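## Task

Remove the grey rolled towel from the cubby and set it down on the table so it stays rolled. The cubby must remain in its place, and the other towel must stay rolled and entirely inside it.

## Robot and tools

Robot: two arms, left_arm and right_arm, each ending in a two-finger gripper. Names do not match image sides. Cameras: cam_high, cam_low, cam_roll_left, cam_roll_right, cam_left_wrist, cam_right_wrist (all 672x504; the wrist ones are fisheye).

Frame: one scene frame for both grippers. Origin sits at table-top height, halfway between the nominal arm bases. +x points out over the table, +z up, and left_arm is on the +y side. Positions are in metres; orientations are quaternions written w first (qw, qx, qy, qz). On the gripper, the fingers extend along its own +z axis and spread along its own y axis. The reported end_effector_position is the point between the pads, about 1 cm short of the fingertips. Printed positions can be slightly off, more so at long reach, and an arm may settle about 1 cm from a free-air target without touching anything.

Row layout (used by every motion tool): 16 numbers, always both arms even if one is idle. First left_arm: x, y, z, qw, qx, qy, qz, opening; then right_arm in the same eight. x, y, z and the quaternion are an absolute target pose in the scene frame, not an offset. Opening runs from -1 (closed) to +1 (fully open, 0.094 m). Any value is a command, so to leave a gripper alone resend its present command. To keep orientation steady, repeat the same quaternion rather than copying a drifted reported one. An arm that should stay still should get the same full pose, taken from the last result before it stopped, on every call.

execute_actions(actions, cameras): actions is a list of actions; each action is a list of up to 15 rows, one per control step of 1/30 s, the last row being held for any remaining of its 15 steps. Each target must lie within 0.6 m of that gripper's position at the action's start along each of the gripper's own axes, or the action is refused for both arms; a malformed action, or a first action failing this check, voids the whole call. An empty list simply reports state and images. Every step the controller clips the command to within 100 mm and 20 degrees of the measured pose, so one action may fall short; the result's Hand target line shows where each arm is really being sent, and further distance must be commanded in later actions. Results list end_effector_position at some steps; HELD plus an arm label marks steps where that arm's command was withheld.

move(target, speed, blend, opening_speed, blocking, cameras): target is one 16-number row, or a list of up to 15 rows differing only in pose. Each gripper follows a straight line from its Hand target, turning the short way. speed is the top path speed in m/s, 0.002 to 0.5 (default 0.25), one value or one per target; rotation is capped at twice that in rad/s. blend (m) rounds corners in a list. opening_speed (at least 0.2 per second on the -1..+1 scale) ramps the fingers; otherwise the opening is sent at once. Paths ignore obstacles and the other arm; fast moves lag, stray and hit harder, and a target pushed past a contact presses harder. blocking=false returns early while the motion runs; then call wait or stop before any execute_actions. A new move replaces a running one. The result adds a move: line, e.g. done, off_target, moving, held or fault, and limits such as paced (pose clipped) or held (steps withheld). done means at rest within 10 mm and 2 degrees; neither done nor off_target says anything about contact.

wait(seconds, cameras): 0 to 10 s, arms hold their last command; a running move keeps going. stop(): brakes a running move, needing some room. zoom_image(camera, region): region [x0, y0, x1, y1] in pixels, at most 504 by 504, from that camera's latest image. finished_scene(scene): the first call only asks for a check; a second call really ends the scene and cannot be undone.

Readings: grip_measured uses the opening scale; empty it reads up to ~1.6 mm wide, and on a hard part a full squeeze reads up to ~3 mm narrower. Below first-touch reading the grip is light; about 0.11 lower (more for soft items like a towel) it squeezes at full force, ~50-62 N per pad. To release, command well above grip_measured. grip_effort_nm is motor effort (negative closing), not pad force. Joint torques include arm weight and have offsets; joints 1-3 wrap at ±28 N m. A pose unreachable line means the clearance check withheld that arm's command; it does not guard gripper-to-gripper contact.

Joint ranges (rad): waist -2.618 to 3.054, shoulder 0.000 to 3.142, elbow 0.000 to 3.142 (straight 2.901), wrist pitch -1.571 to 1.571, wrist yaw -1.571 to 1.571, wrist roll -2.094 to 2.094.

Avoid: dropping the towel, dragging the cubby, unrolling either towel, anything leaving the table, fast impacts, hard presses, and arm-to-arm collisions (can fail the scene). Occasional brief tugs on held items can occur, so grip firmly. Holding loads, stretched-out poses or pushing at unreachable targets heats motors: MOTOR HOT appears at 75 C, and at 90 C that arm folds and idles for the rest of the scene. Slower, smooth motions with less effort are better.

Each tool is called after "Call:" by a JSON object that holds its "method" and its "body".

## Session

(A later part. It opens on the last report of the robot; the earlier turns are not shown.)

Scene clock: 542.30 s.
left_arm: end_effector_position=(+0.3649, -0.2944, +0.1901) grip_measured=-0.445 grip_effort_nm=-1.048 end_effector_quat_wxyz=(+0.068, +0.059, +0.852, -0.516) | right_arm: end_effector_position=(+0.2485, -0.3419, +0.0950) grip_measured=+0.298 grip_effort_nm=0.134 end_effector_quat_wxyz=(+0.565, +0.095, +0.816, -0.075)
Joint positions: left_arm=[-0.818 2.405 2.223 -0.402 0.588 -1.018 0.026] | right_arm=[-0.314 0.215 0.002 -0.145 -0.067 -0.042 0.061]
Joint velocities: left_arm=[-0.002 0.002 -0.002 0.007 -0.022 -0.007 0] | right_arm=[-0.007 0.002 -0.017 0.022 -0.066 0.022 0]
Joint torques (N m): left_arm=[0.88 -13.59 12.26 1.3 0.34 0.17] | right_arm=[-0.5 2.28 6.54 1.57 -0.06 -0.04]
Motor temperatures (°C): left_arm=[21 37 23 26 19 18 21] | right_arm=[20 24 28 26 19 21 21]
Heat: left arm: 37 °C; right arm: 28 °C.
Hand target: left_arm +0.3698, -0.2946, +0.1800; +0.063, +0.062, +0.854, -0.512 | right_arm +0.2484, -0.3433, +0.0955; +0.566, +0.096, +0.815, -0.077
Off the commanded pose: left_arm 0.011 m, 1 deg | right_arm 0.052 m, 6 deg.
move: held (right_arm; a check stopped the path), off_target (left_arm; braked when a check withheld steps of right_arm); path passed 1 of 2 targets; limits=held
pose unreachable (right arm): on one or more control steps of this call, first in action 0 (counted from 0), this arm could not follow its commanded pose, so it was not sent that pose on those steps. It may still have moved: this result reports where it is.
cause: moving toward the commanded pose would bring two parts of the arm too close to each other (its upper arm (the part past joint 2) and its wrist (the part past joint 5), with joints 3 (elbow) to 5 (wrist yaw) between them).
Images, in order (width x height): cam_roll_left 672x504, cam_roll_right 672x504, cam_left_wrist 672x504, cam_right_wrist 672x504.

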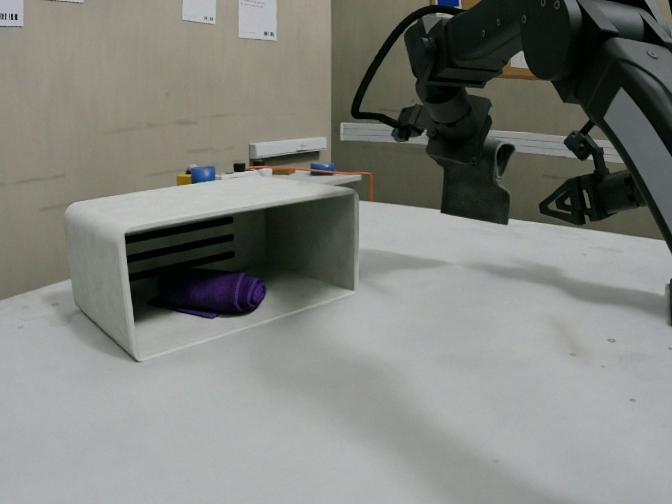

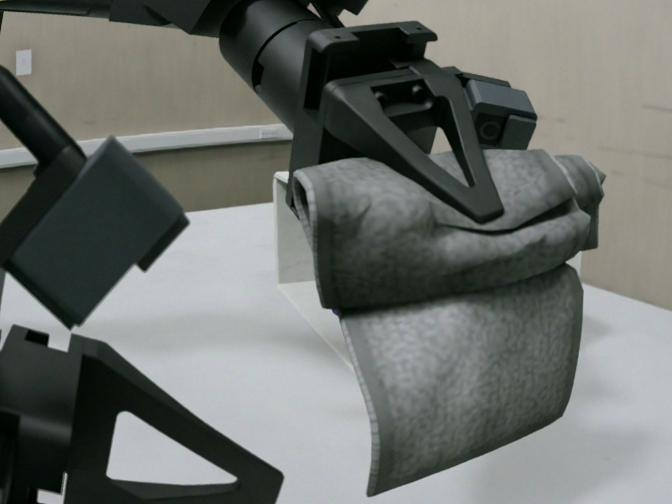

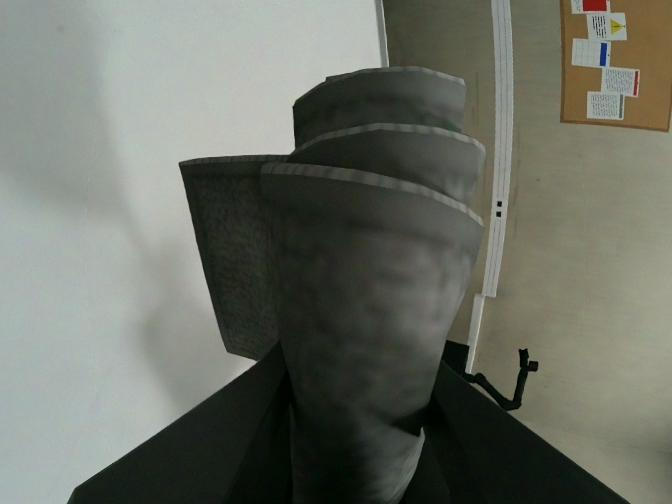

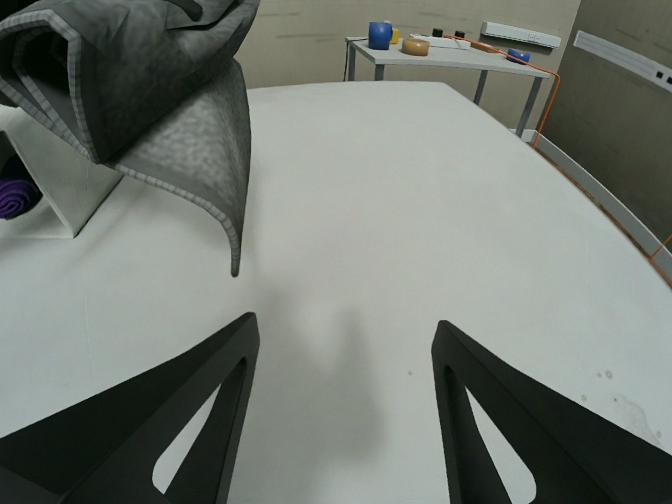

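Call:
{"method": "move", "body": {"target": [[0.393,-0.272,0.18,0.0627,0.0626,0.8549,-0.5111,-0.45,0.255,-0.345,0.09,0.4957,0.1130,0.8586,-0.0653,0.3],[0.393,-0.272,0.18,0.0627,0.0626,0.8549,-0.5111,-0.45,0.263,-0.287,0.078,0.4957,0.1130,0.8586,-0.0653,0.3]], "speed": 0.1, "cameras": ["cam_high","cam_roll_left","cam_roll_right","cam_right_wrist"]}}

Scene clock: 546.00 s.
left_arm: end_effector_position=(+0.3893, -0.2705, +0.1907) grip_measured=-0.445 grip_effort_nm=-1.033 end_effector_quat_wxyz=(+0.070, +0.058, +0.852, -0.515) | right_arm: end_effector_position=(+0.2544, -0.2896, +0.0672) grip_measured=+0.298 grip_effort_nm=0.134 end_effector_quat_wxyz=(+0.481, +0.101, +0.867, -0.076)
Joint positions: left_arm=[-0.754 2.408 2.236 -0.436 0.638 -0.975 0.026] | right_arm=[0.274 0.593 0.095 -0.125 0.454 0.264 0.061]
Joint velocities: left_arm=[-0.007 0.002 -0.002 0.037 0.022 -0.066 -0.001] | right_arm=[-0.002 0.002 0.002 -0.051 0.066 -0.066 0]
Joint torques (N m): left_arm=[0.59 -13.29 12.52 1.26 0.38 0.17] | right_arm=[0.43 1.25 7.98 1.51 0.2 0.02]
Motor temperatures (°C): left_arm=[21 37 23 26 19 18 21] | right_arm=[20 24 29 27 19 21 21]
Heat: left arm: 37 °C; right arm: 29 °C.
Hand target: left_arm +0.3930, -0.2718, +0.1800; +0.064, +0.062, +0.854, -0.512 | right_arm +0.2600, -0.2887, +0.0791; +0.496, +0.107, +0.858, -0.073
Off the commanded pose: left_arm 0.011 m, 1 deg | right_arm 0.014 m, 3 deg.
move: off_target (left_arm, right_arm)
Images, in order (width x height): cam_high 672x504, cam_roll_left 672x504, cam_roll_right 672x504, cam_right_wrist 672x504.

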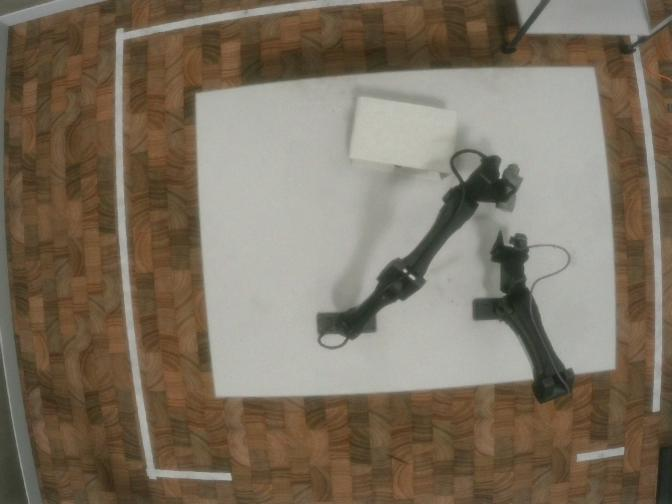

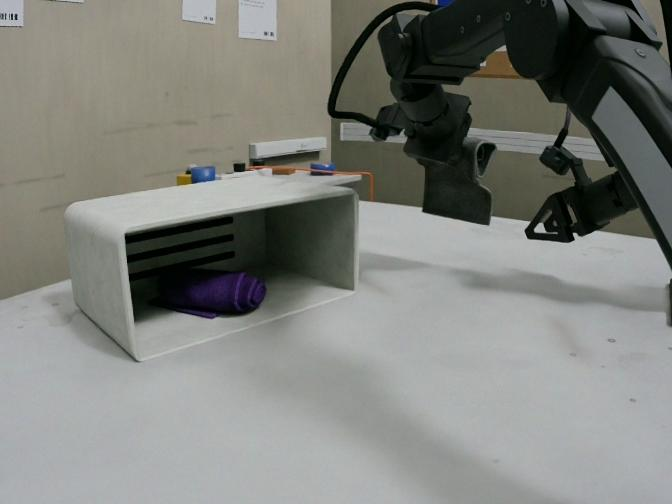

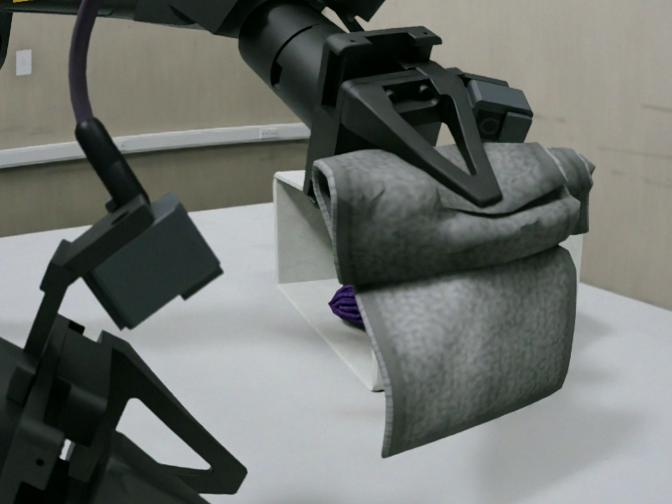

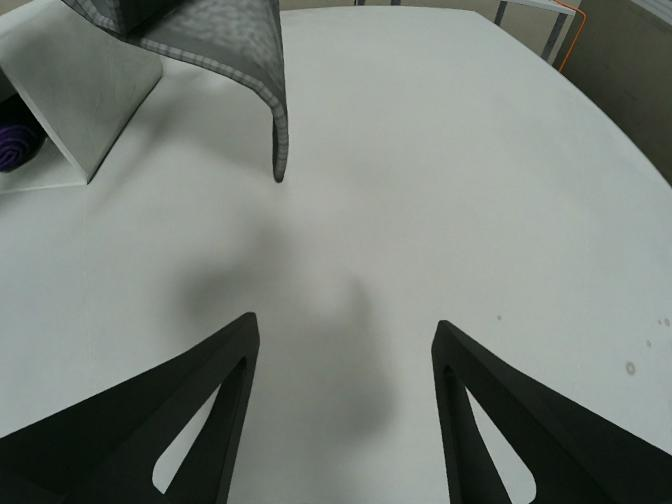

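Call:
{"method": "move", "body": {"target": [[0.393,-0.272,0.18,0.0627,0.0626,0.8549,-0.5111,-0.45,0.283,-0.272,0.085,0.5699,0.0927,0.8140,-0.0649,0.3]], "speed": 0.06, "cameras": ["cam_roll_left","cam_roll_right","cam_right_wrist"]}}

Scene clock: 550.27 s.
left_arm: end_effector_position=(+0.3893, -0.2704, +0.1905) grip_measured=-0.445 grip_effort_nm=-1.038 end_effector_quat_wxyz=(+0.070, +0.058, +0.852, -0.515) | right_arm: end_effector_position=(+0.2861, -0.2715, +0.0891) grip_measured=+0.298 grip_effort_nm=0.134 end_effector_quat_wxyz=(+0.571, +0.095, +0.813, -0.063)
Joint positions: left_arm=[-0.754 2.408 2.236 -0.437 0.638 -0.975 0.026] | right_arm=[0.362 0.849 0.023 0.419 0.544 0.225 0.061]
Joint velocities: left_arm=[-0.007 -0.017 -0.002 0.007 -0.022 -0.051 -0.001] | right_arm=[0.017 -0.002 -0.012 0.037 0.051 -0.022 0]
Joint torques (N m): left_arm=[0.58 -13.37 12.38 1.26 0.38 0.17] | right_arm=[0.51 0.25 4.4 1.57 0.17 -0.07]
Motor temperatures (°C): left_arm=[21 36 23 26 19 18 21] | right_arm=[20 24 29 27 19 21 21]
Heat: left arm: 36 °C; right arm: 29 °C.
Hand target: left_arm +0.3927, -0.2716, +0.1799; +0.063, +0.062, +0.854, -0.512 | right_arm +0.2833, -0.2724, +0.0849; +0.570, +0.092, +0.813, -0.068
Off the commanded pose: left_arm 0.011 m, 1 deg | right_arm 0.005 m, 0 deg.
move: off_target (left_arm)
Images, in order (width x height): cam_roll_left 672x504, cam_roll_right 672x504, cam_right_wrist 672x504.

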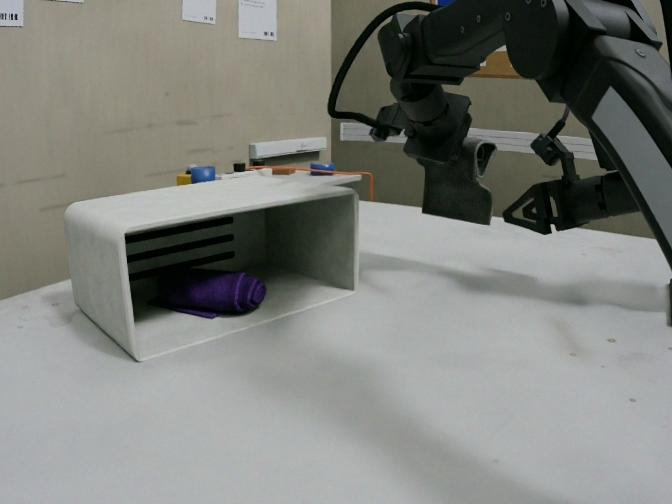

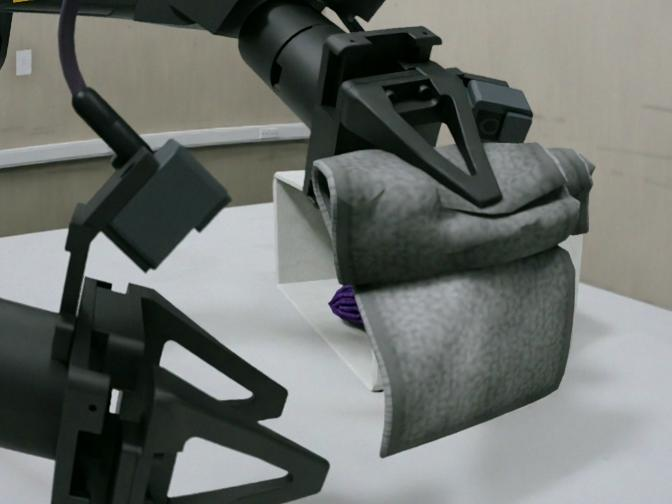

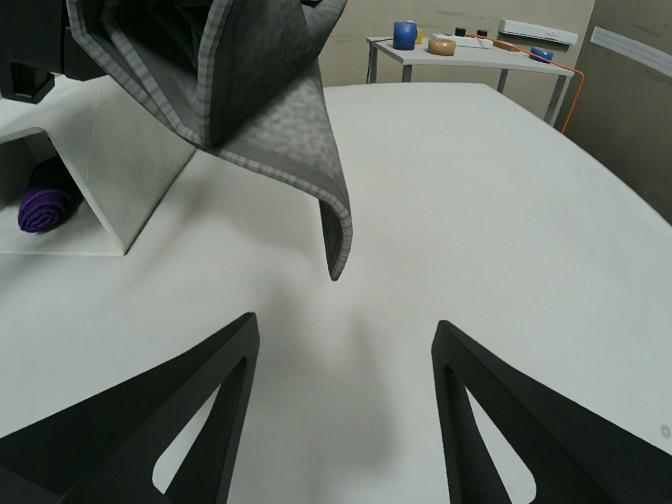

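Call:
{"method": "move", "body": {"target": [[0.393,-0.272,0.18,0.0627,0.0626,0.8549,-0.5111,-0.45,0.318,-0.278,0.075,0.5699,0.0927,0.8140,-0.0649,0.3]], "speed": 0.05, "cameras": ["cam_roll_left","cam_roll_right","cam_right_wrist"]}}

Scene clock: 552.53 s.
left_arm: end_effector_position=(+0.3892, -0.2704, +0.1906) grip_measured=-0.445 grip_effort_nm=-1.033 end_effector_quat_wxyz=(+0.070, +0.058, +0.852, -0.515) | right_arm: end_effector_position=(+0.3057, -0.2788, +0.0631) grip_measured=+0.298 grip_effort_nm=0.129 end_effector_quat_wxyz=(+0.554, +0.090, +0.825, -0.067)
Joint positions: left_arm=[-0.754 2.408 2.236 -0.437 0.638 -0.975 0.026] | right_arm=[0.255 1.235 0.023 0.782 0.441 0.181 0.061]
Joint velocities: left_arm=[0.002 -0.007 0.002 -0.037 -0.037 -0.037 0] | right_arm=[-0.002 0.017 -0.007 0.022 0.037 0.007 -0.001]
Joint torques (N m): left_arm=[0.58 -13.38 12.38 1.26 0.38 0.17] | right_arm=[-0.51 -0.99 7.04 1.6 0.04 -0.07]
Motor temperatures (°C): left_arm=[21 36 23 26 19 18 21] | right_arm=[20 24 29 27 19 21 21]
Heat: left arm: 36 °C; right arm: 29 °C.
Hand target: left_arm +0.3927, -0.2717, +0.1800; +0.063, +0.062, +0.854, -0.512 | right_arm +0.3159, -0.2778, +0.0756; +0.569, +0.094, +0.814, -0.063
Off the commanded pose: left_arm 0.011 m, 1 deg | right_arm 0.017 m, 2 deg.
move: off_target (left_arm, right_arm)
Images, in order (width x height): cam_roll_left 672x504, cam_roll_right 672x504, cam_right_wrist 672x504.

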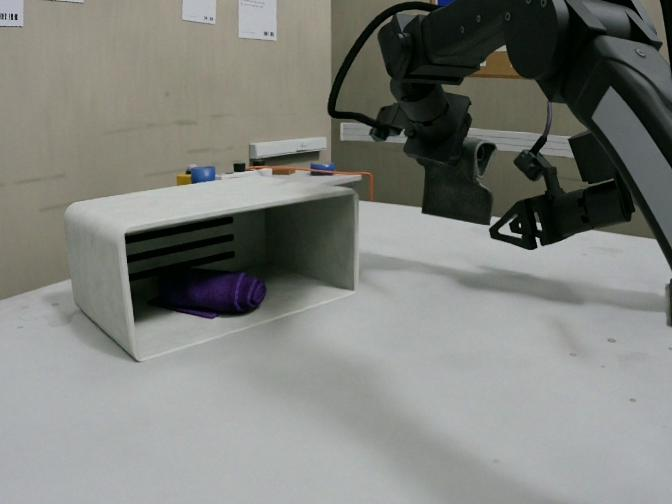

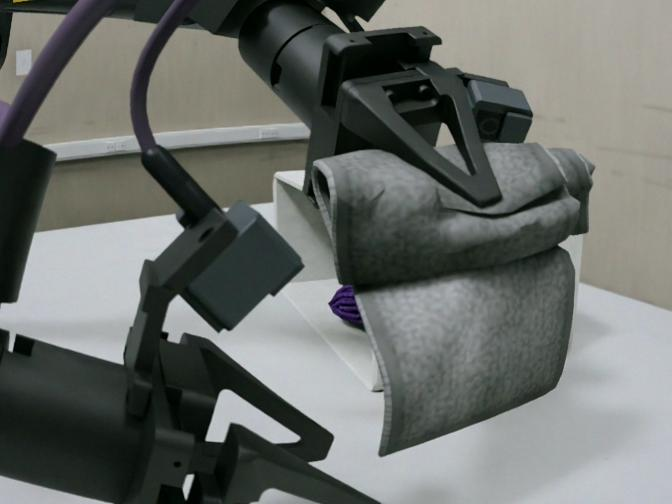

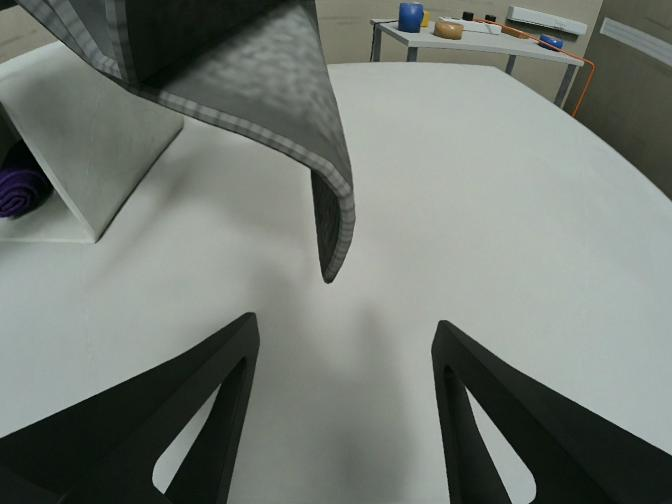

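Call:
{"method": "move", "body": {"target": [[0.393,-0.272,0.18,0.0627,0.0626,0.8549,-0.5111,-0.45,0.325,-0.279,0.092,0.5699,0.0927,0.8140,-0.0649,0.3],[0.393,-0.272,0.18,0.0627,0.0626,0.8549,-0.5111,-0.45,0.343,-0.284,0.092,0.5699,0.0927,0.8140,-0.0649,0.3]], "speed": 0.05, "cameras": ["cam_roll_left","cam_roll_right","cam_right_wrist"]}}

Scene clock: 554.83 s.
left_arm: end_effector_position=(+0.3892, -0.2704, +0.1906) grip_measured=-0.445 grip_effort_nm=-1.038 end_effector_quat_wxyz=(+0.070, +0.058, +0.852, -0.515) | right_arm: end_effector_position=(+0.3331, -0.2835, +0.0788) grip_measured=+0.298 grip_effort_nm=0.129 end_effector_quat_wxyz=(+0.555, +0.091, +0.824, -0.067)
Joint positions: left_arm=[-0.754 2.408 2.236 -0.437 0.638 -0.975 0.026] | right_arm=[0.187 1.275 0.139 0.72 0.38 0.152 0.061]
Joint velocities: left_arm=[0.002 -0.002 -0.012 -0.037 -0.051 -0.022 0] | right_arm=[-0.007 0.007 -0.007 0.051 -0.022 0.007 0]
Joint torques (N m): left_arm=[0.58 -13.37 12.38 1.26 0.37 0.17] | right_arm=[-0.51 -1.54 7.32 1.61 0 -0.07]
Motor temperatures (°C): left_arm=[21 36 23 26 19 18 21] | right_arm=[20 24 29 27 19 21 21]
Heat: left arm: 36 °C; right arm: 29 °C.
Hand target: left_arm +0.3927, -0.2716, +0.1800; +0.063, +0.062, +0.854, -0.512 | right_arm +0.3430, -0.2833, +0.0912; +0.570, +0.093, +0.814, -0.064
Off the commanded pose: left_arm 0.011 m, 1 deg | right_arm 0.016 m, 2 deg.
move: off_target (left_arm, right_arm)
Images, in order (width x height): cam_roll_left 672x504, cam_roll_right 672x504, cam_right_wrist 672x504.

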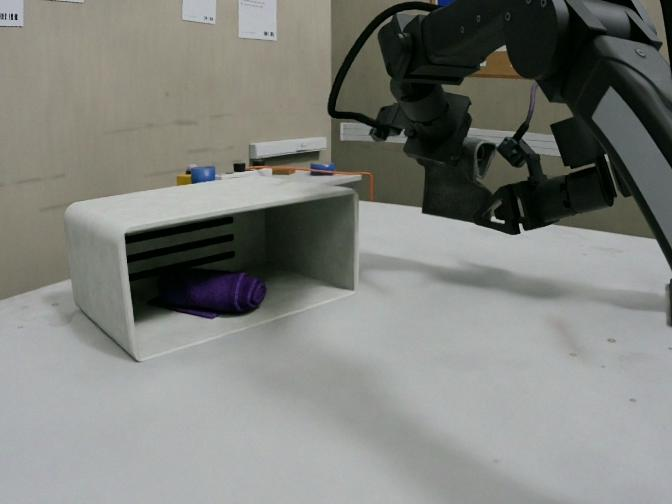

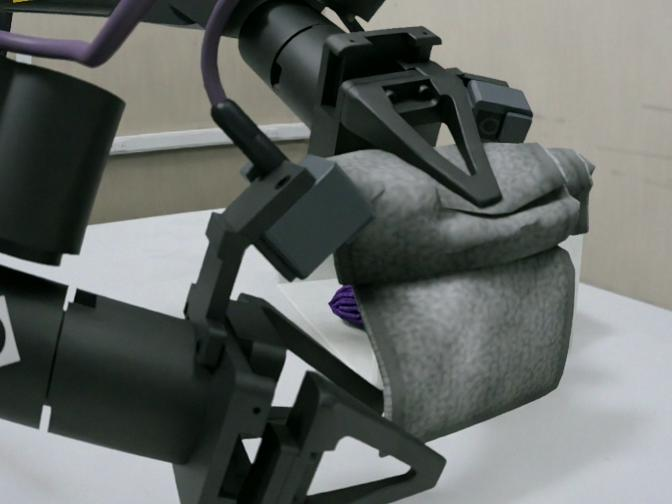

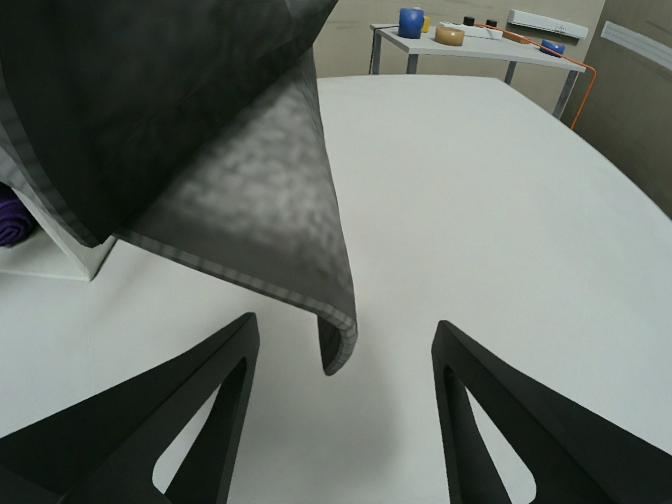

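Call:
{"method": "move", "body": {"target": [0.393,-0.272,0.18,0.0627,0.0626,0.8549,-0.5111,-0.45,0.343,-0.284,0.092,0.5699,0.0927,0.8140,-0.0649,-0.98], "opening_speed": 1.5, "cameras": ["cam_roll_left","cam_roll_right","cam_right_wrist"]}}

Scene clock: 556.47 s.
left_arm: end_effector_position=(+0.3892, -0.2704, +0.1905) grip_measured=-0.445 grip_effort_nm=-1.038 end_effector_quat_wxyz=(+0.070, +0.058, +0.852, -0.515) | right_arm: end_effector_position=(+0.3332, -0.2839, +0.0788) grip_measured=-0.952 grip_effort_nm=-0.999 end_effector_quat_wxyz=(+0.555, +0.090, +0.824, -0.068)
Joint positions: left_arm=[-0.754 2.408 2.236 -0.437 0.638 -0.975 0.026] | right_arm=[0.185 1.275 0.139 0.72 0.378 0.148 0.002]
Joint velocities: left_arm=[-0.012 -0.022 -0.002 -0.022 0.051 -0.007 0] | right_arm=[-0.002 -0.007 -0.007 -0.066 -0.051 0.022 0]
Joint torques (N m): left_arm=[0.62 -13.37 12.38 1.26 0.37 0.17] | right_arm=[-0.51 -1.99 7.27 1.58 0.02 -0.07]
Motor temperatures (°C): left_arm=[21 36 23 26 19 18 21] | right_arm=[20 24 29 28 19 21 21]
Heat: left arm: 36 °C; right arm: 29 °C.
Hand target: left_arm +0.3927, -0.2716, +0.1799; +0.063, +0.062, +0.854, -0.512 | right_arm +0.3427, -0.2838, +0.0919; +0.570, +0.093, +0.814, -0.065
Off the commanded pose: left_arm 0.011 m, 1 deg | right_arm 0.016 m, 2 deg.
move: off_target (left_arm, right_arm)
Images, in order (width x height): cam_roll_left 672x504, cam_roll_right 672x504, cam_right_wrist 672x504.

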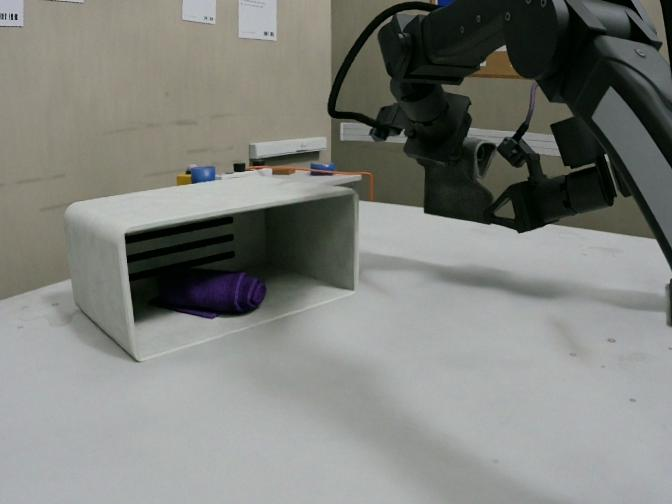

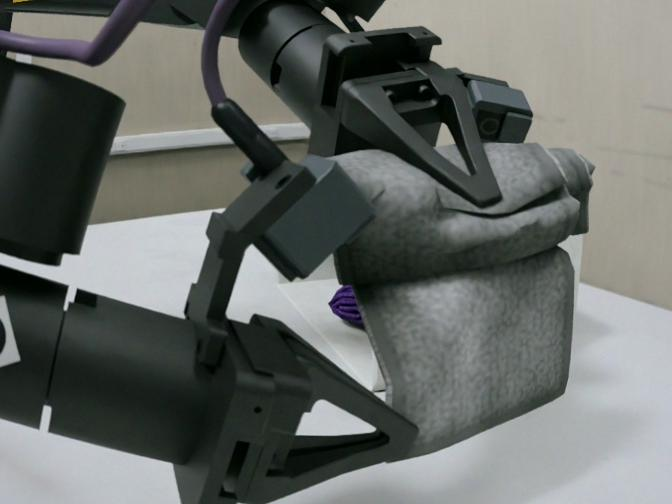

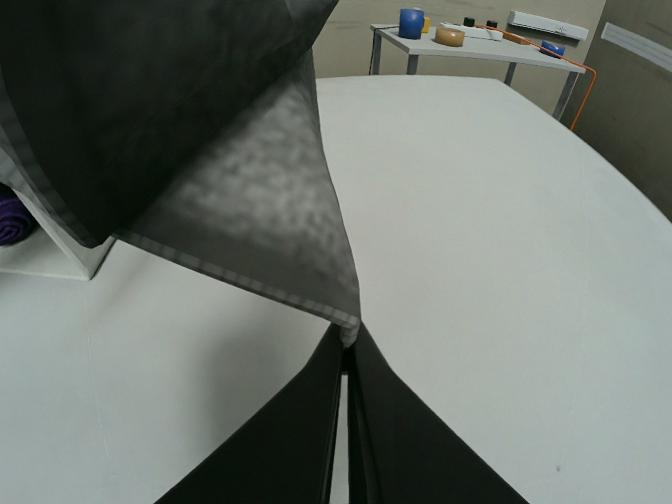

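Call:
{"method": "move", "body": {"target": [[0.372,-0.265,0.105,0.1210,0.1209,0.9446,-0.2802,-0.45,0.320,-0.291,0.052,0.5699,0.0927,0.8140,-0.0649,-0.98]], "speed": 0.06, "cameras": ["cam_high","cam_roll_left","cam_roll_right","cam_right_wrist"]}}

Scene clock: 564.00 s.
left_arm: end_effector_position=(+0.3718, -0.2661, +0.1210) grip_measured=-0.446 grip_effort_nm=-1.043 end_effector_quat_wxyz=(+0.126, +0.113, +0.938, -0.302) | right_arm: end_effector_position=(+0.3226, -0.2880, +0.0562) grip_measured=-0.953 grip_effort_nm=-1.028 end_effector_quat_wxyz=(+0.572, +0.092, +0.813, -0.060)
Joint positions: left_arm=[-0.866 2.663 2.736 -1.02 0.252 -0.723 0.026] | right_arm=[0.165 1.528 0.025 1.133 0.354 0.141 0.002]
Joint velocities: left_arm=[0.007 -0.012 -0.002 -0.022 -0.066 0.022 0] | right_arm=[-0.012 0.002 -0.022 -0.037 0.022 -0.022 -0.001]
Joint torques (N m): left_arm=[-0.4 -13.94 11.47 0.88 -0.11 0.17] | right_arm=[-0.57 -1.95 2.13 1.66 0.05 -0.06]
Motor temperatures (°C): left_arm=[21 36 23 26 19 18 21] | right_arm=[20 24 29 28 19 21 21]
Heat: left arm: 36 °C; right arm: 29 °C.
Hand target: left_arm +0.3721, -0.2656, +0.1044; +0.124, +0.118, +0.943, -0.286 | right_arm +0.3191, -0.2911, +0.0535; +0.569, +0.093, +0.814, -0.065
Off the commanded pose: left_arm 0.016 m, 3 deg | right_arm 0.006 m, 1 deg.
move: off_target (left_arm)
Images, in order (width x height): cam_high 672x504, cam_roll_left 672x504, cam_roll_right 672x504, cam_right_wrist 672x504.

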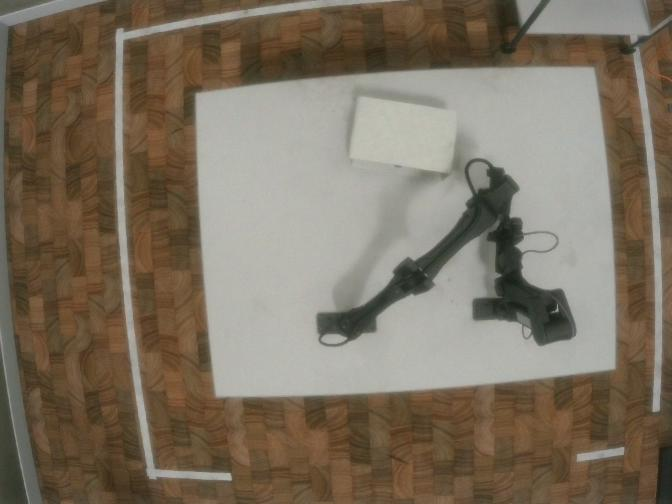

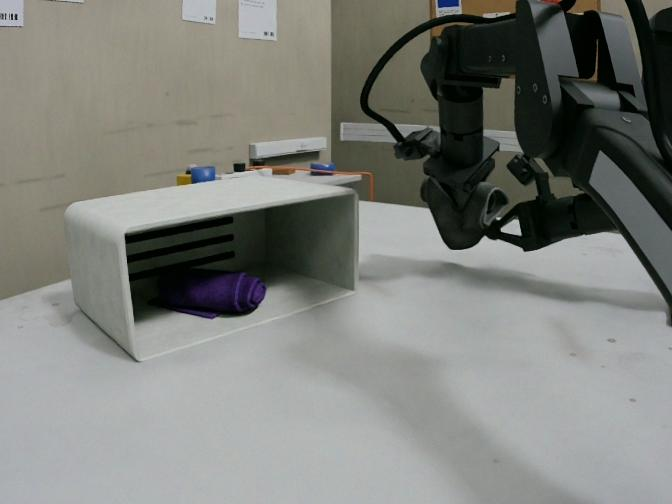

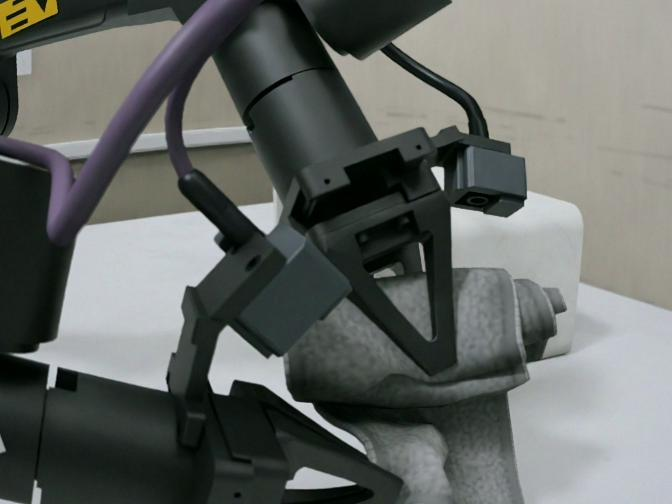

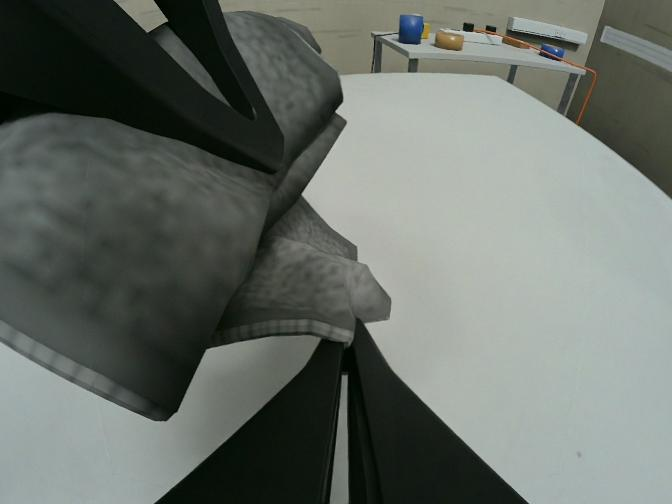

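Call:
{"method": "move", "body": {"target": [[0.368,-0.262,0.075,0.1480,0.1474,0.9601,-0.1700,-0.45,0.316,-0.303,0.035,0.5699,0.0927,0.8140,-0.0649,-0.98],[0.365,-0.256,0.05,0.1710,0.1710,0.9698,-0.0301,-0.45,0.310,-0.315,0.025,0.5699,0.0927,0.8140,-0.0649,-0.98]], "speed": 0.06, "cameras": ["cam_high","cam_roll_left","cam_roll_right","cam_right_wrist"]}}

Scene clock: 570.07 s.
left_arm: end_effector_position=(+0.3754, -0.2633, +0.0825) grip_measured=-0.446 grip_effort_nm=-1.043 end_effector_quat_wxyz=(+0.244, +0.148, +0.947, -0.147) | right_arm: end_effector_position=(+0.3155, -0.3028, +0.0246) grip_measured=-0.954 grip_effort_nm=-1.028 end_effector_quat_wxyz=(+0.547, +0.087, +0.831, -0.044)
Joint positions: left_arm=[-0.972 2.769 2.837 -1.08 -0.157 -0.632 0.026] | right_arm=[0.026 1.794 -0.01 1.388 0.189 0.106 0.002]
Joint velocities: left_arm=[0.017 -0.012 0.002 -0.022 -0.007 -0.007 0] | right_arm=[0.002 -0.002 0.012 0.022 -0.037 -0.037 -0.001]
Joint torques (N m): left_arm=[-1.87 -13.26 9.66 0.43 -0.61 0.42] | right_arm=[-1.13 -2.69 1.13 1.71 0.38 -0.1]
Motor temperatures (°C): left_arm=[21 36 23 26 19 18 21] | right_arm=[20 24 28 29 19 21 22]
Heat: left arm: 36 °C; right arm: 29 °C.
Hand target: left_arm +0.3649, -0.2553, +0.0497; +0.230, +0.175, +0.952, -0.097 | right_arm +0.3128, -0.3140, +0.0254; +0.548, +0.100, +0.828, -0.067
Off the commanded pose: left_arm 0.035 m, 16 deg | right_arm 0.013 m, 4 deg.
elbow stopped short (left arm): the move would have taken joint 3 (elbow) straighter than the controller allows.
joint sent to its limit (right arm) — joint 3 (elbow), lower limit, where the elbow is as bent as it goes. The joint targets are off in orientation, not in position.
move: off_target (left_arm, right_arm)
Images, in order (width x height): cam_high 672x504, cam_roll_left 672x504, cam_roll_right 672x504, cam_right_wrist 672x504.

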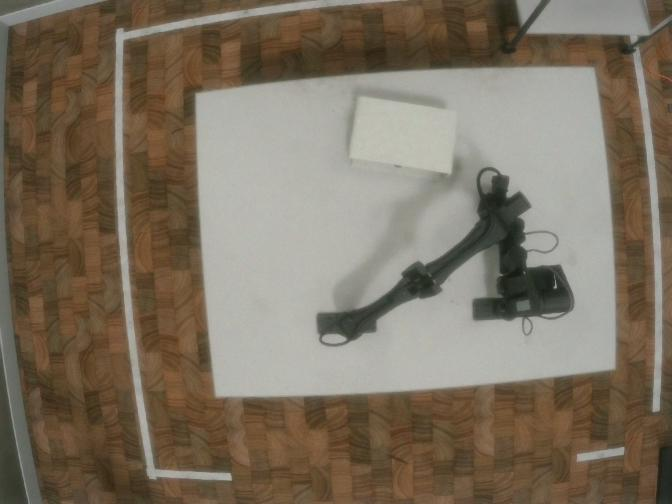

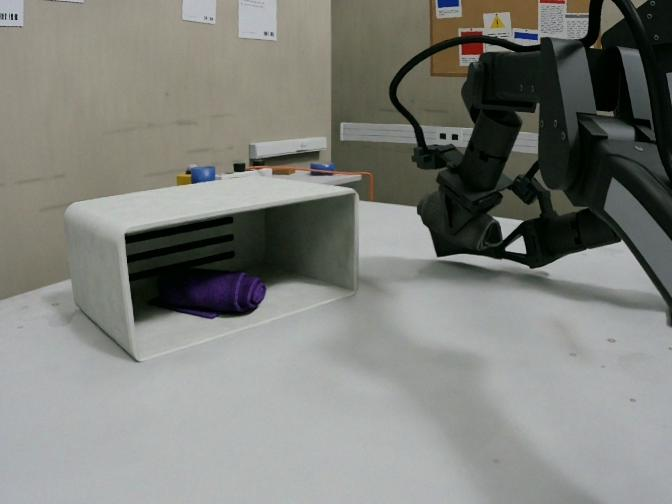

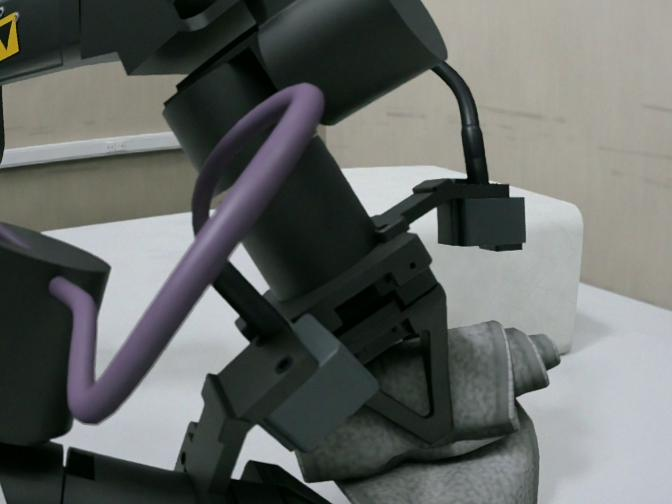

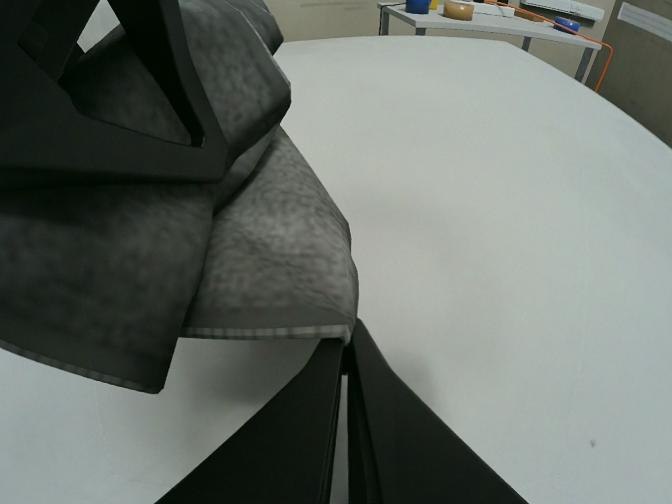

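Call:
{"method": "move", "body": {"target": [[0.370,-0.232,0.06,0.1710,0.1710,0.9698,-0.0301,-0.45,0.308,-0.283,0.028,0.5699,0.0927,0.8140,-0.0649,-0.98]], "speed": 0.05, "cameras": ["cam_high","cam_roll_left","cam_roll_right","cam_right_wrist","cam_left_wrist"]}}

Scene clock: 573.60 s.
left_arm: end_effector_position=(+0.3649, -0.2454, +0.0712) grip_measured=-0.446 grip_effort_nm=-1.043 end_effector_quat_wxyz=(+0.218, +0.169, +0.955, -0.106) | right_arm: end_effector_position=(+0.3117, -0.2814, +0.0269) grip_measured=-0.954 grip_effort_nm=-1.028 end_effector_quat_wxyz=(+0.555, +0.095, +0.824, -0.064)
Joint positions: left_arm=[-0.973 2.769 2.837 -1.176 -0.166 -0.597 0.026] | right_arm=[0.229 1.814 -0.01 1.401 0.419 0.182 0.002]
Joint velocities: left_arm=[0.007 -0.012 -0.002 0.007 -0.037 -0.066 0] | right_arm=[0.002 0.007 -0.007 0.11 -0.022 -0.066 0]
Joint torques (N m): left_arm=[1.09 -15.34 10.55 0.34 -0.48 0.21] | right_arm=[0.46 -2.76 0.96 1.67 0.3 -0.12]
Motor temperatures (°C): left_arm=[21 36 23 26 19 19 21] | right_arm=[20 24 28 29 19 21 22]
Heat: left arm: 36 °C; right arm: 29 °C.
Hand target: left_arm +0.3698, -0.2317, +0.0598; +0.214, +0.173, +0.958, -0.076 | right_arm +0.3102, -0.2844, +0.0284; +0.558, +0.097, +0.821, -0.075
Off the commanded pose: left_arm 0.018 m, 10 deg | right_arm 0.004 m, 2 deg.
elbow stopped short (left arm): the move would have taken joint 3 (elbow) straighter than the controller allows.
joint sent to its limit (right arm) — joint 3 (elbow), lower limit, where the elbow is as bent as it goes. The joint targets still meet the commanded pose.
move: off_target (left_arm)
Images, in order (width x height): cam_high 672x504, cam_roll_left 672x504, cam_roll_right 672x504, cam_left_wrist 672x504, cam_right_wrist 672x504.

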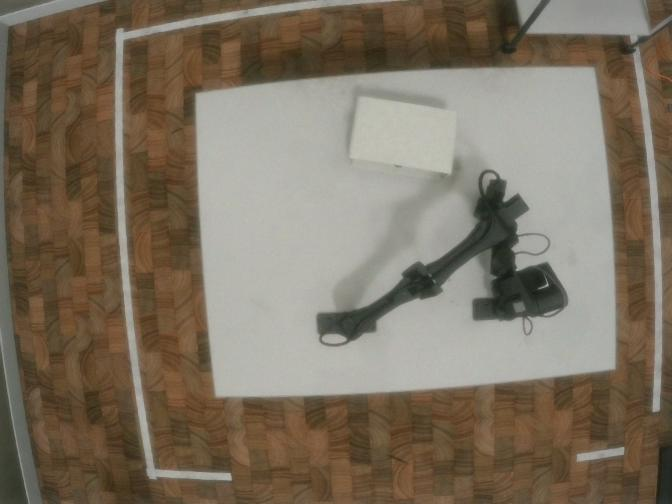

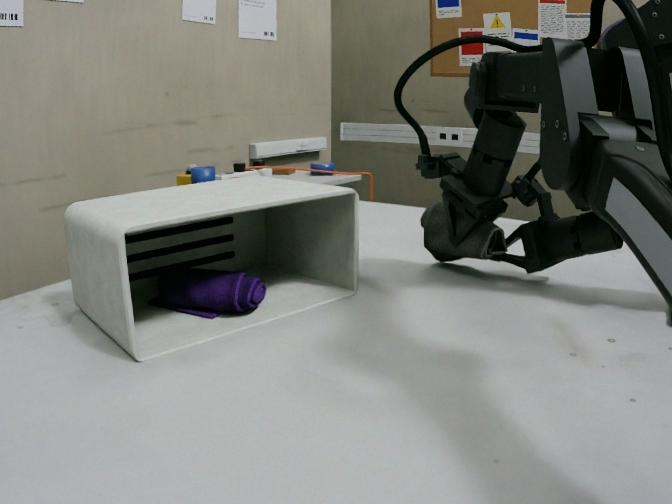

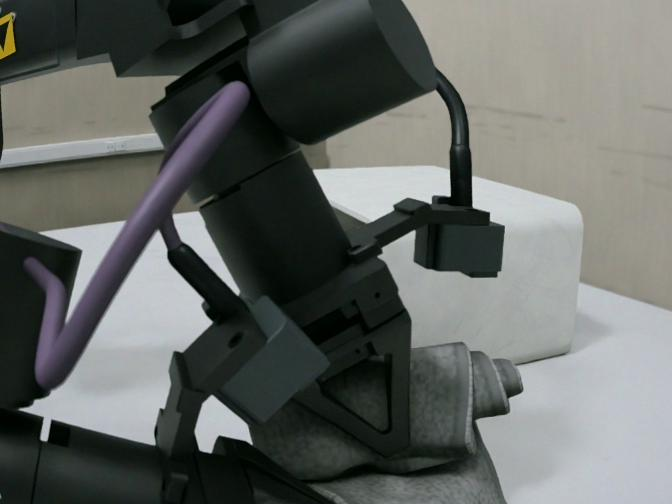

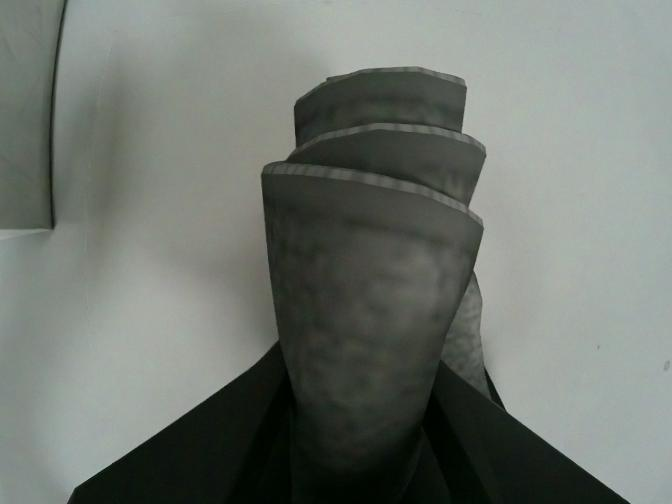

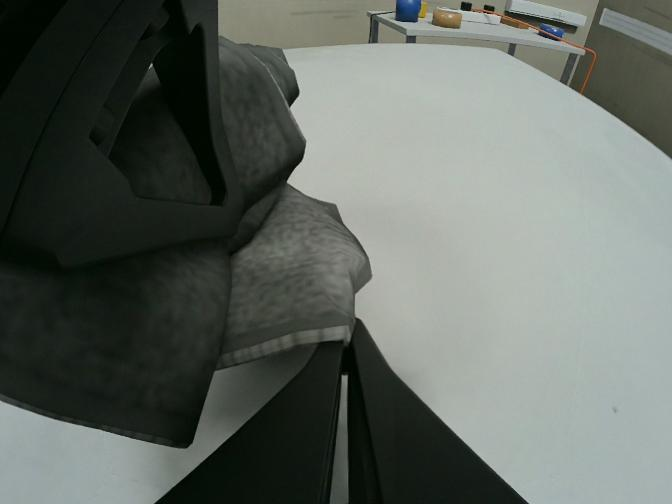

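Call:
{"method": "move", "body": {"target": [[0.362,-0.205,0.055,0.1710,0.1710,0.9698,-0.0301,-0.45,0.306,-0.258,0.027,0.5699,0.0927,0.8140,-0.0649,-0.98]], "speed": 0.05, "cameras": ["cam_high","cam_roll_left","cam_roll_right","cam_right_wrist"]}}

Scene clock: 576.40 s.
left_arm: end_effector_position=(+0.3591, -0.2189, +0.0605) grip_measured=-0.446 grip_effort_nm=-1.033 end_effector_quat_wxyz=(+0.182, +0.170, +0.966, -0.066) | right_arm: end_effector_position=(+0.3067, -0.2560, +0.0254) grip_measured=-0.954 grip_effort_nm=-1.033 end_effector_quat_wxyz=(+0.565, +0.094, +0.818, -0.052)
Joint positions: left_arm=[-0.956 2.769 2.837 -1.285 -0.166 -0.594 0.026] | right_arm=[0.389 1.885 -0.01 1.465 0.547 0.256 0.002]
Joint velocities: left_arm=[-0.002 0.027 0.007 -0.007 -0.007 0.022 0] | right_arm=[-0.007 0.002 0.012 0.066 0.007 0.051 -0.001]
Joint torques (N m): left_arm=[0.9 -16.61 8.61 0.19 -0.49 0.13] | right_arm=[0.49 -2.77 0.92 1.65 0.36 -0.25]
Motor temperatures (°C): left_arm=[21 36 23 25 19 19 21] | right_arm=[20 24 28 29 19 21 22]
Heat: left arm: 36 °C; right arm: 29 °C.
Hand target: left_arm +0.3621, -0.2050, +0.0548; +0.178, +0.171, +0.968, -0.038 | right_arm +0.3064, -0.2591, +0.0278; +0.569, +0.091, +0.814, -0.067
Off the commanded pose: left_arm 0.015 m, 4 deg | right_arm 0.003 m, 2 deg.
move: off_target (left_arm)
Images, in order (width x height): cam_high 672x504, cam_roll_left 672x504, cam_roll_right 672x504, cam_right_wrist 672x504.

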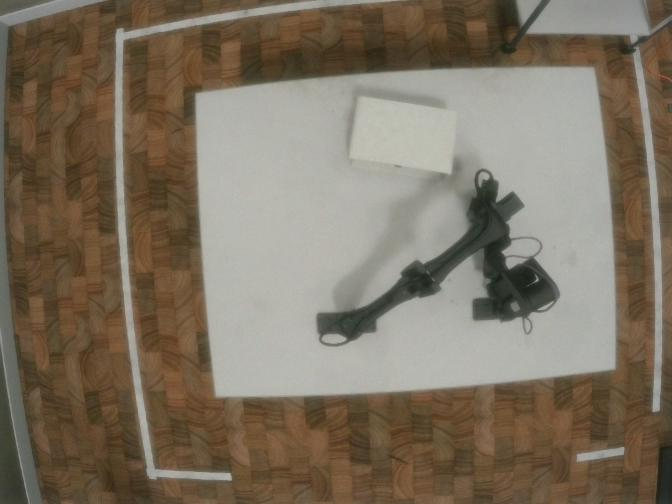

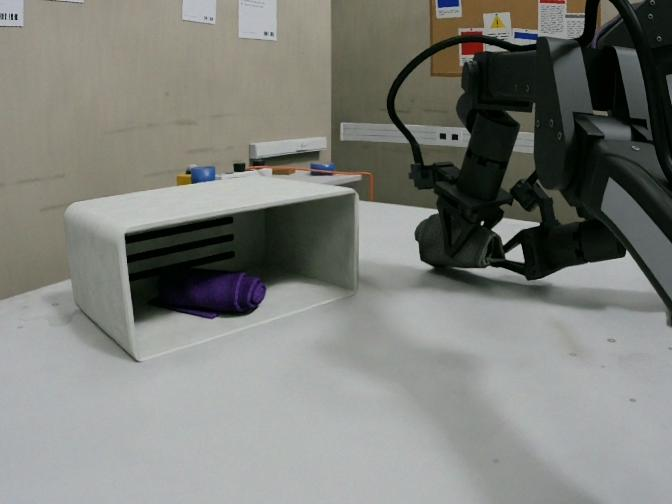

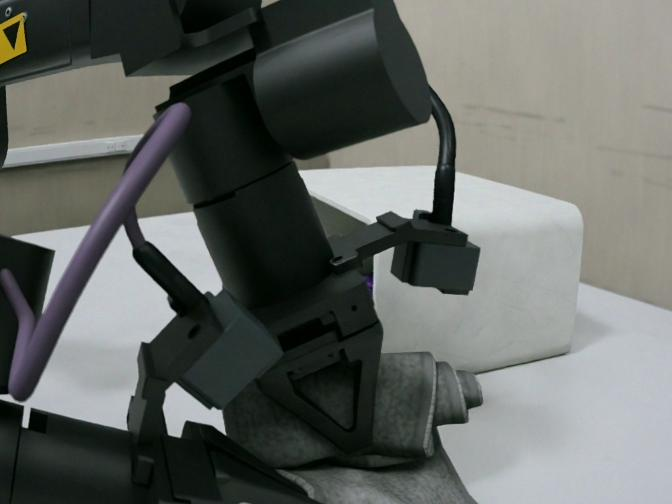

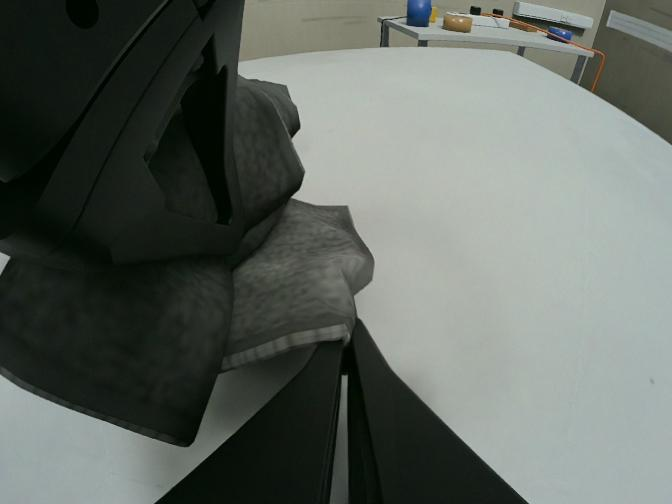

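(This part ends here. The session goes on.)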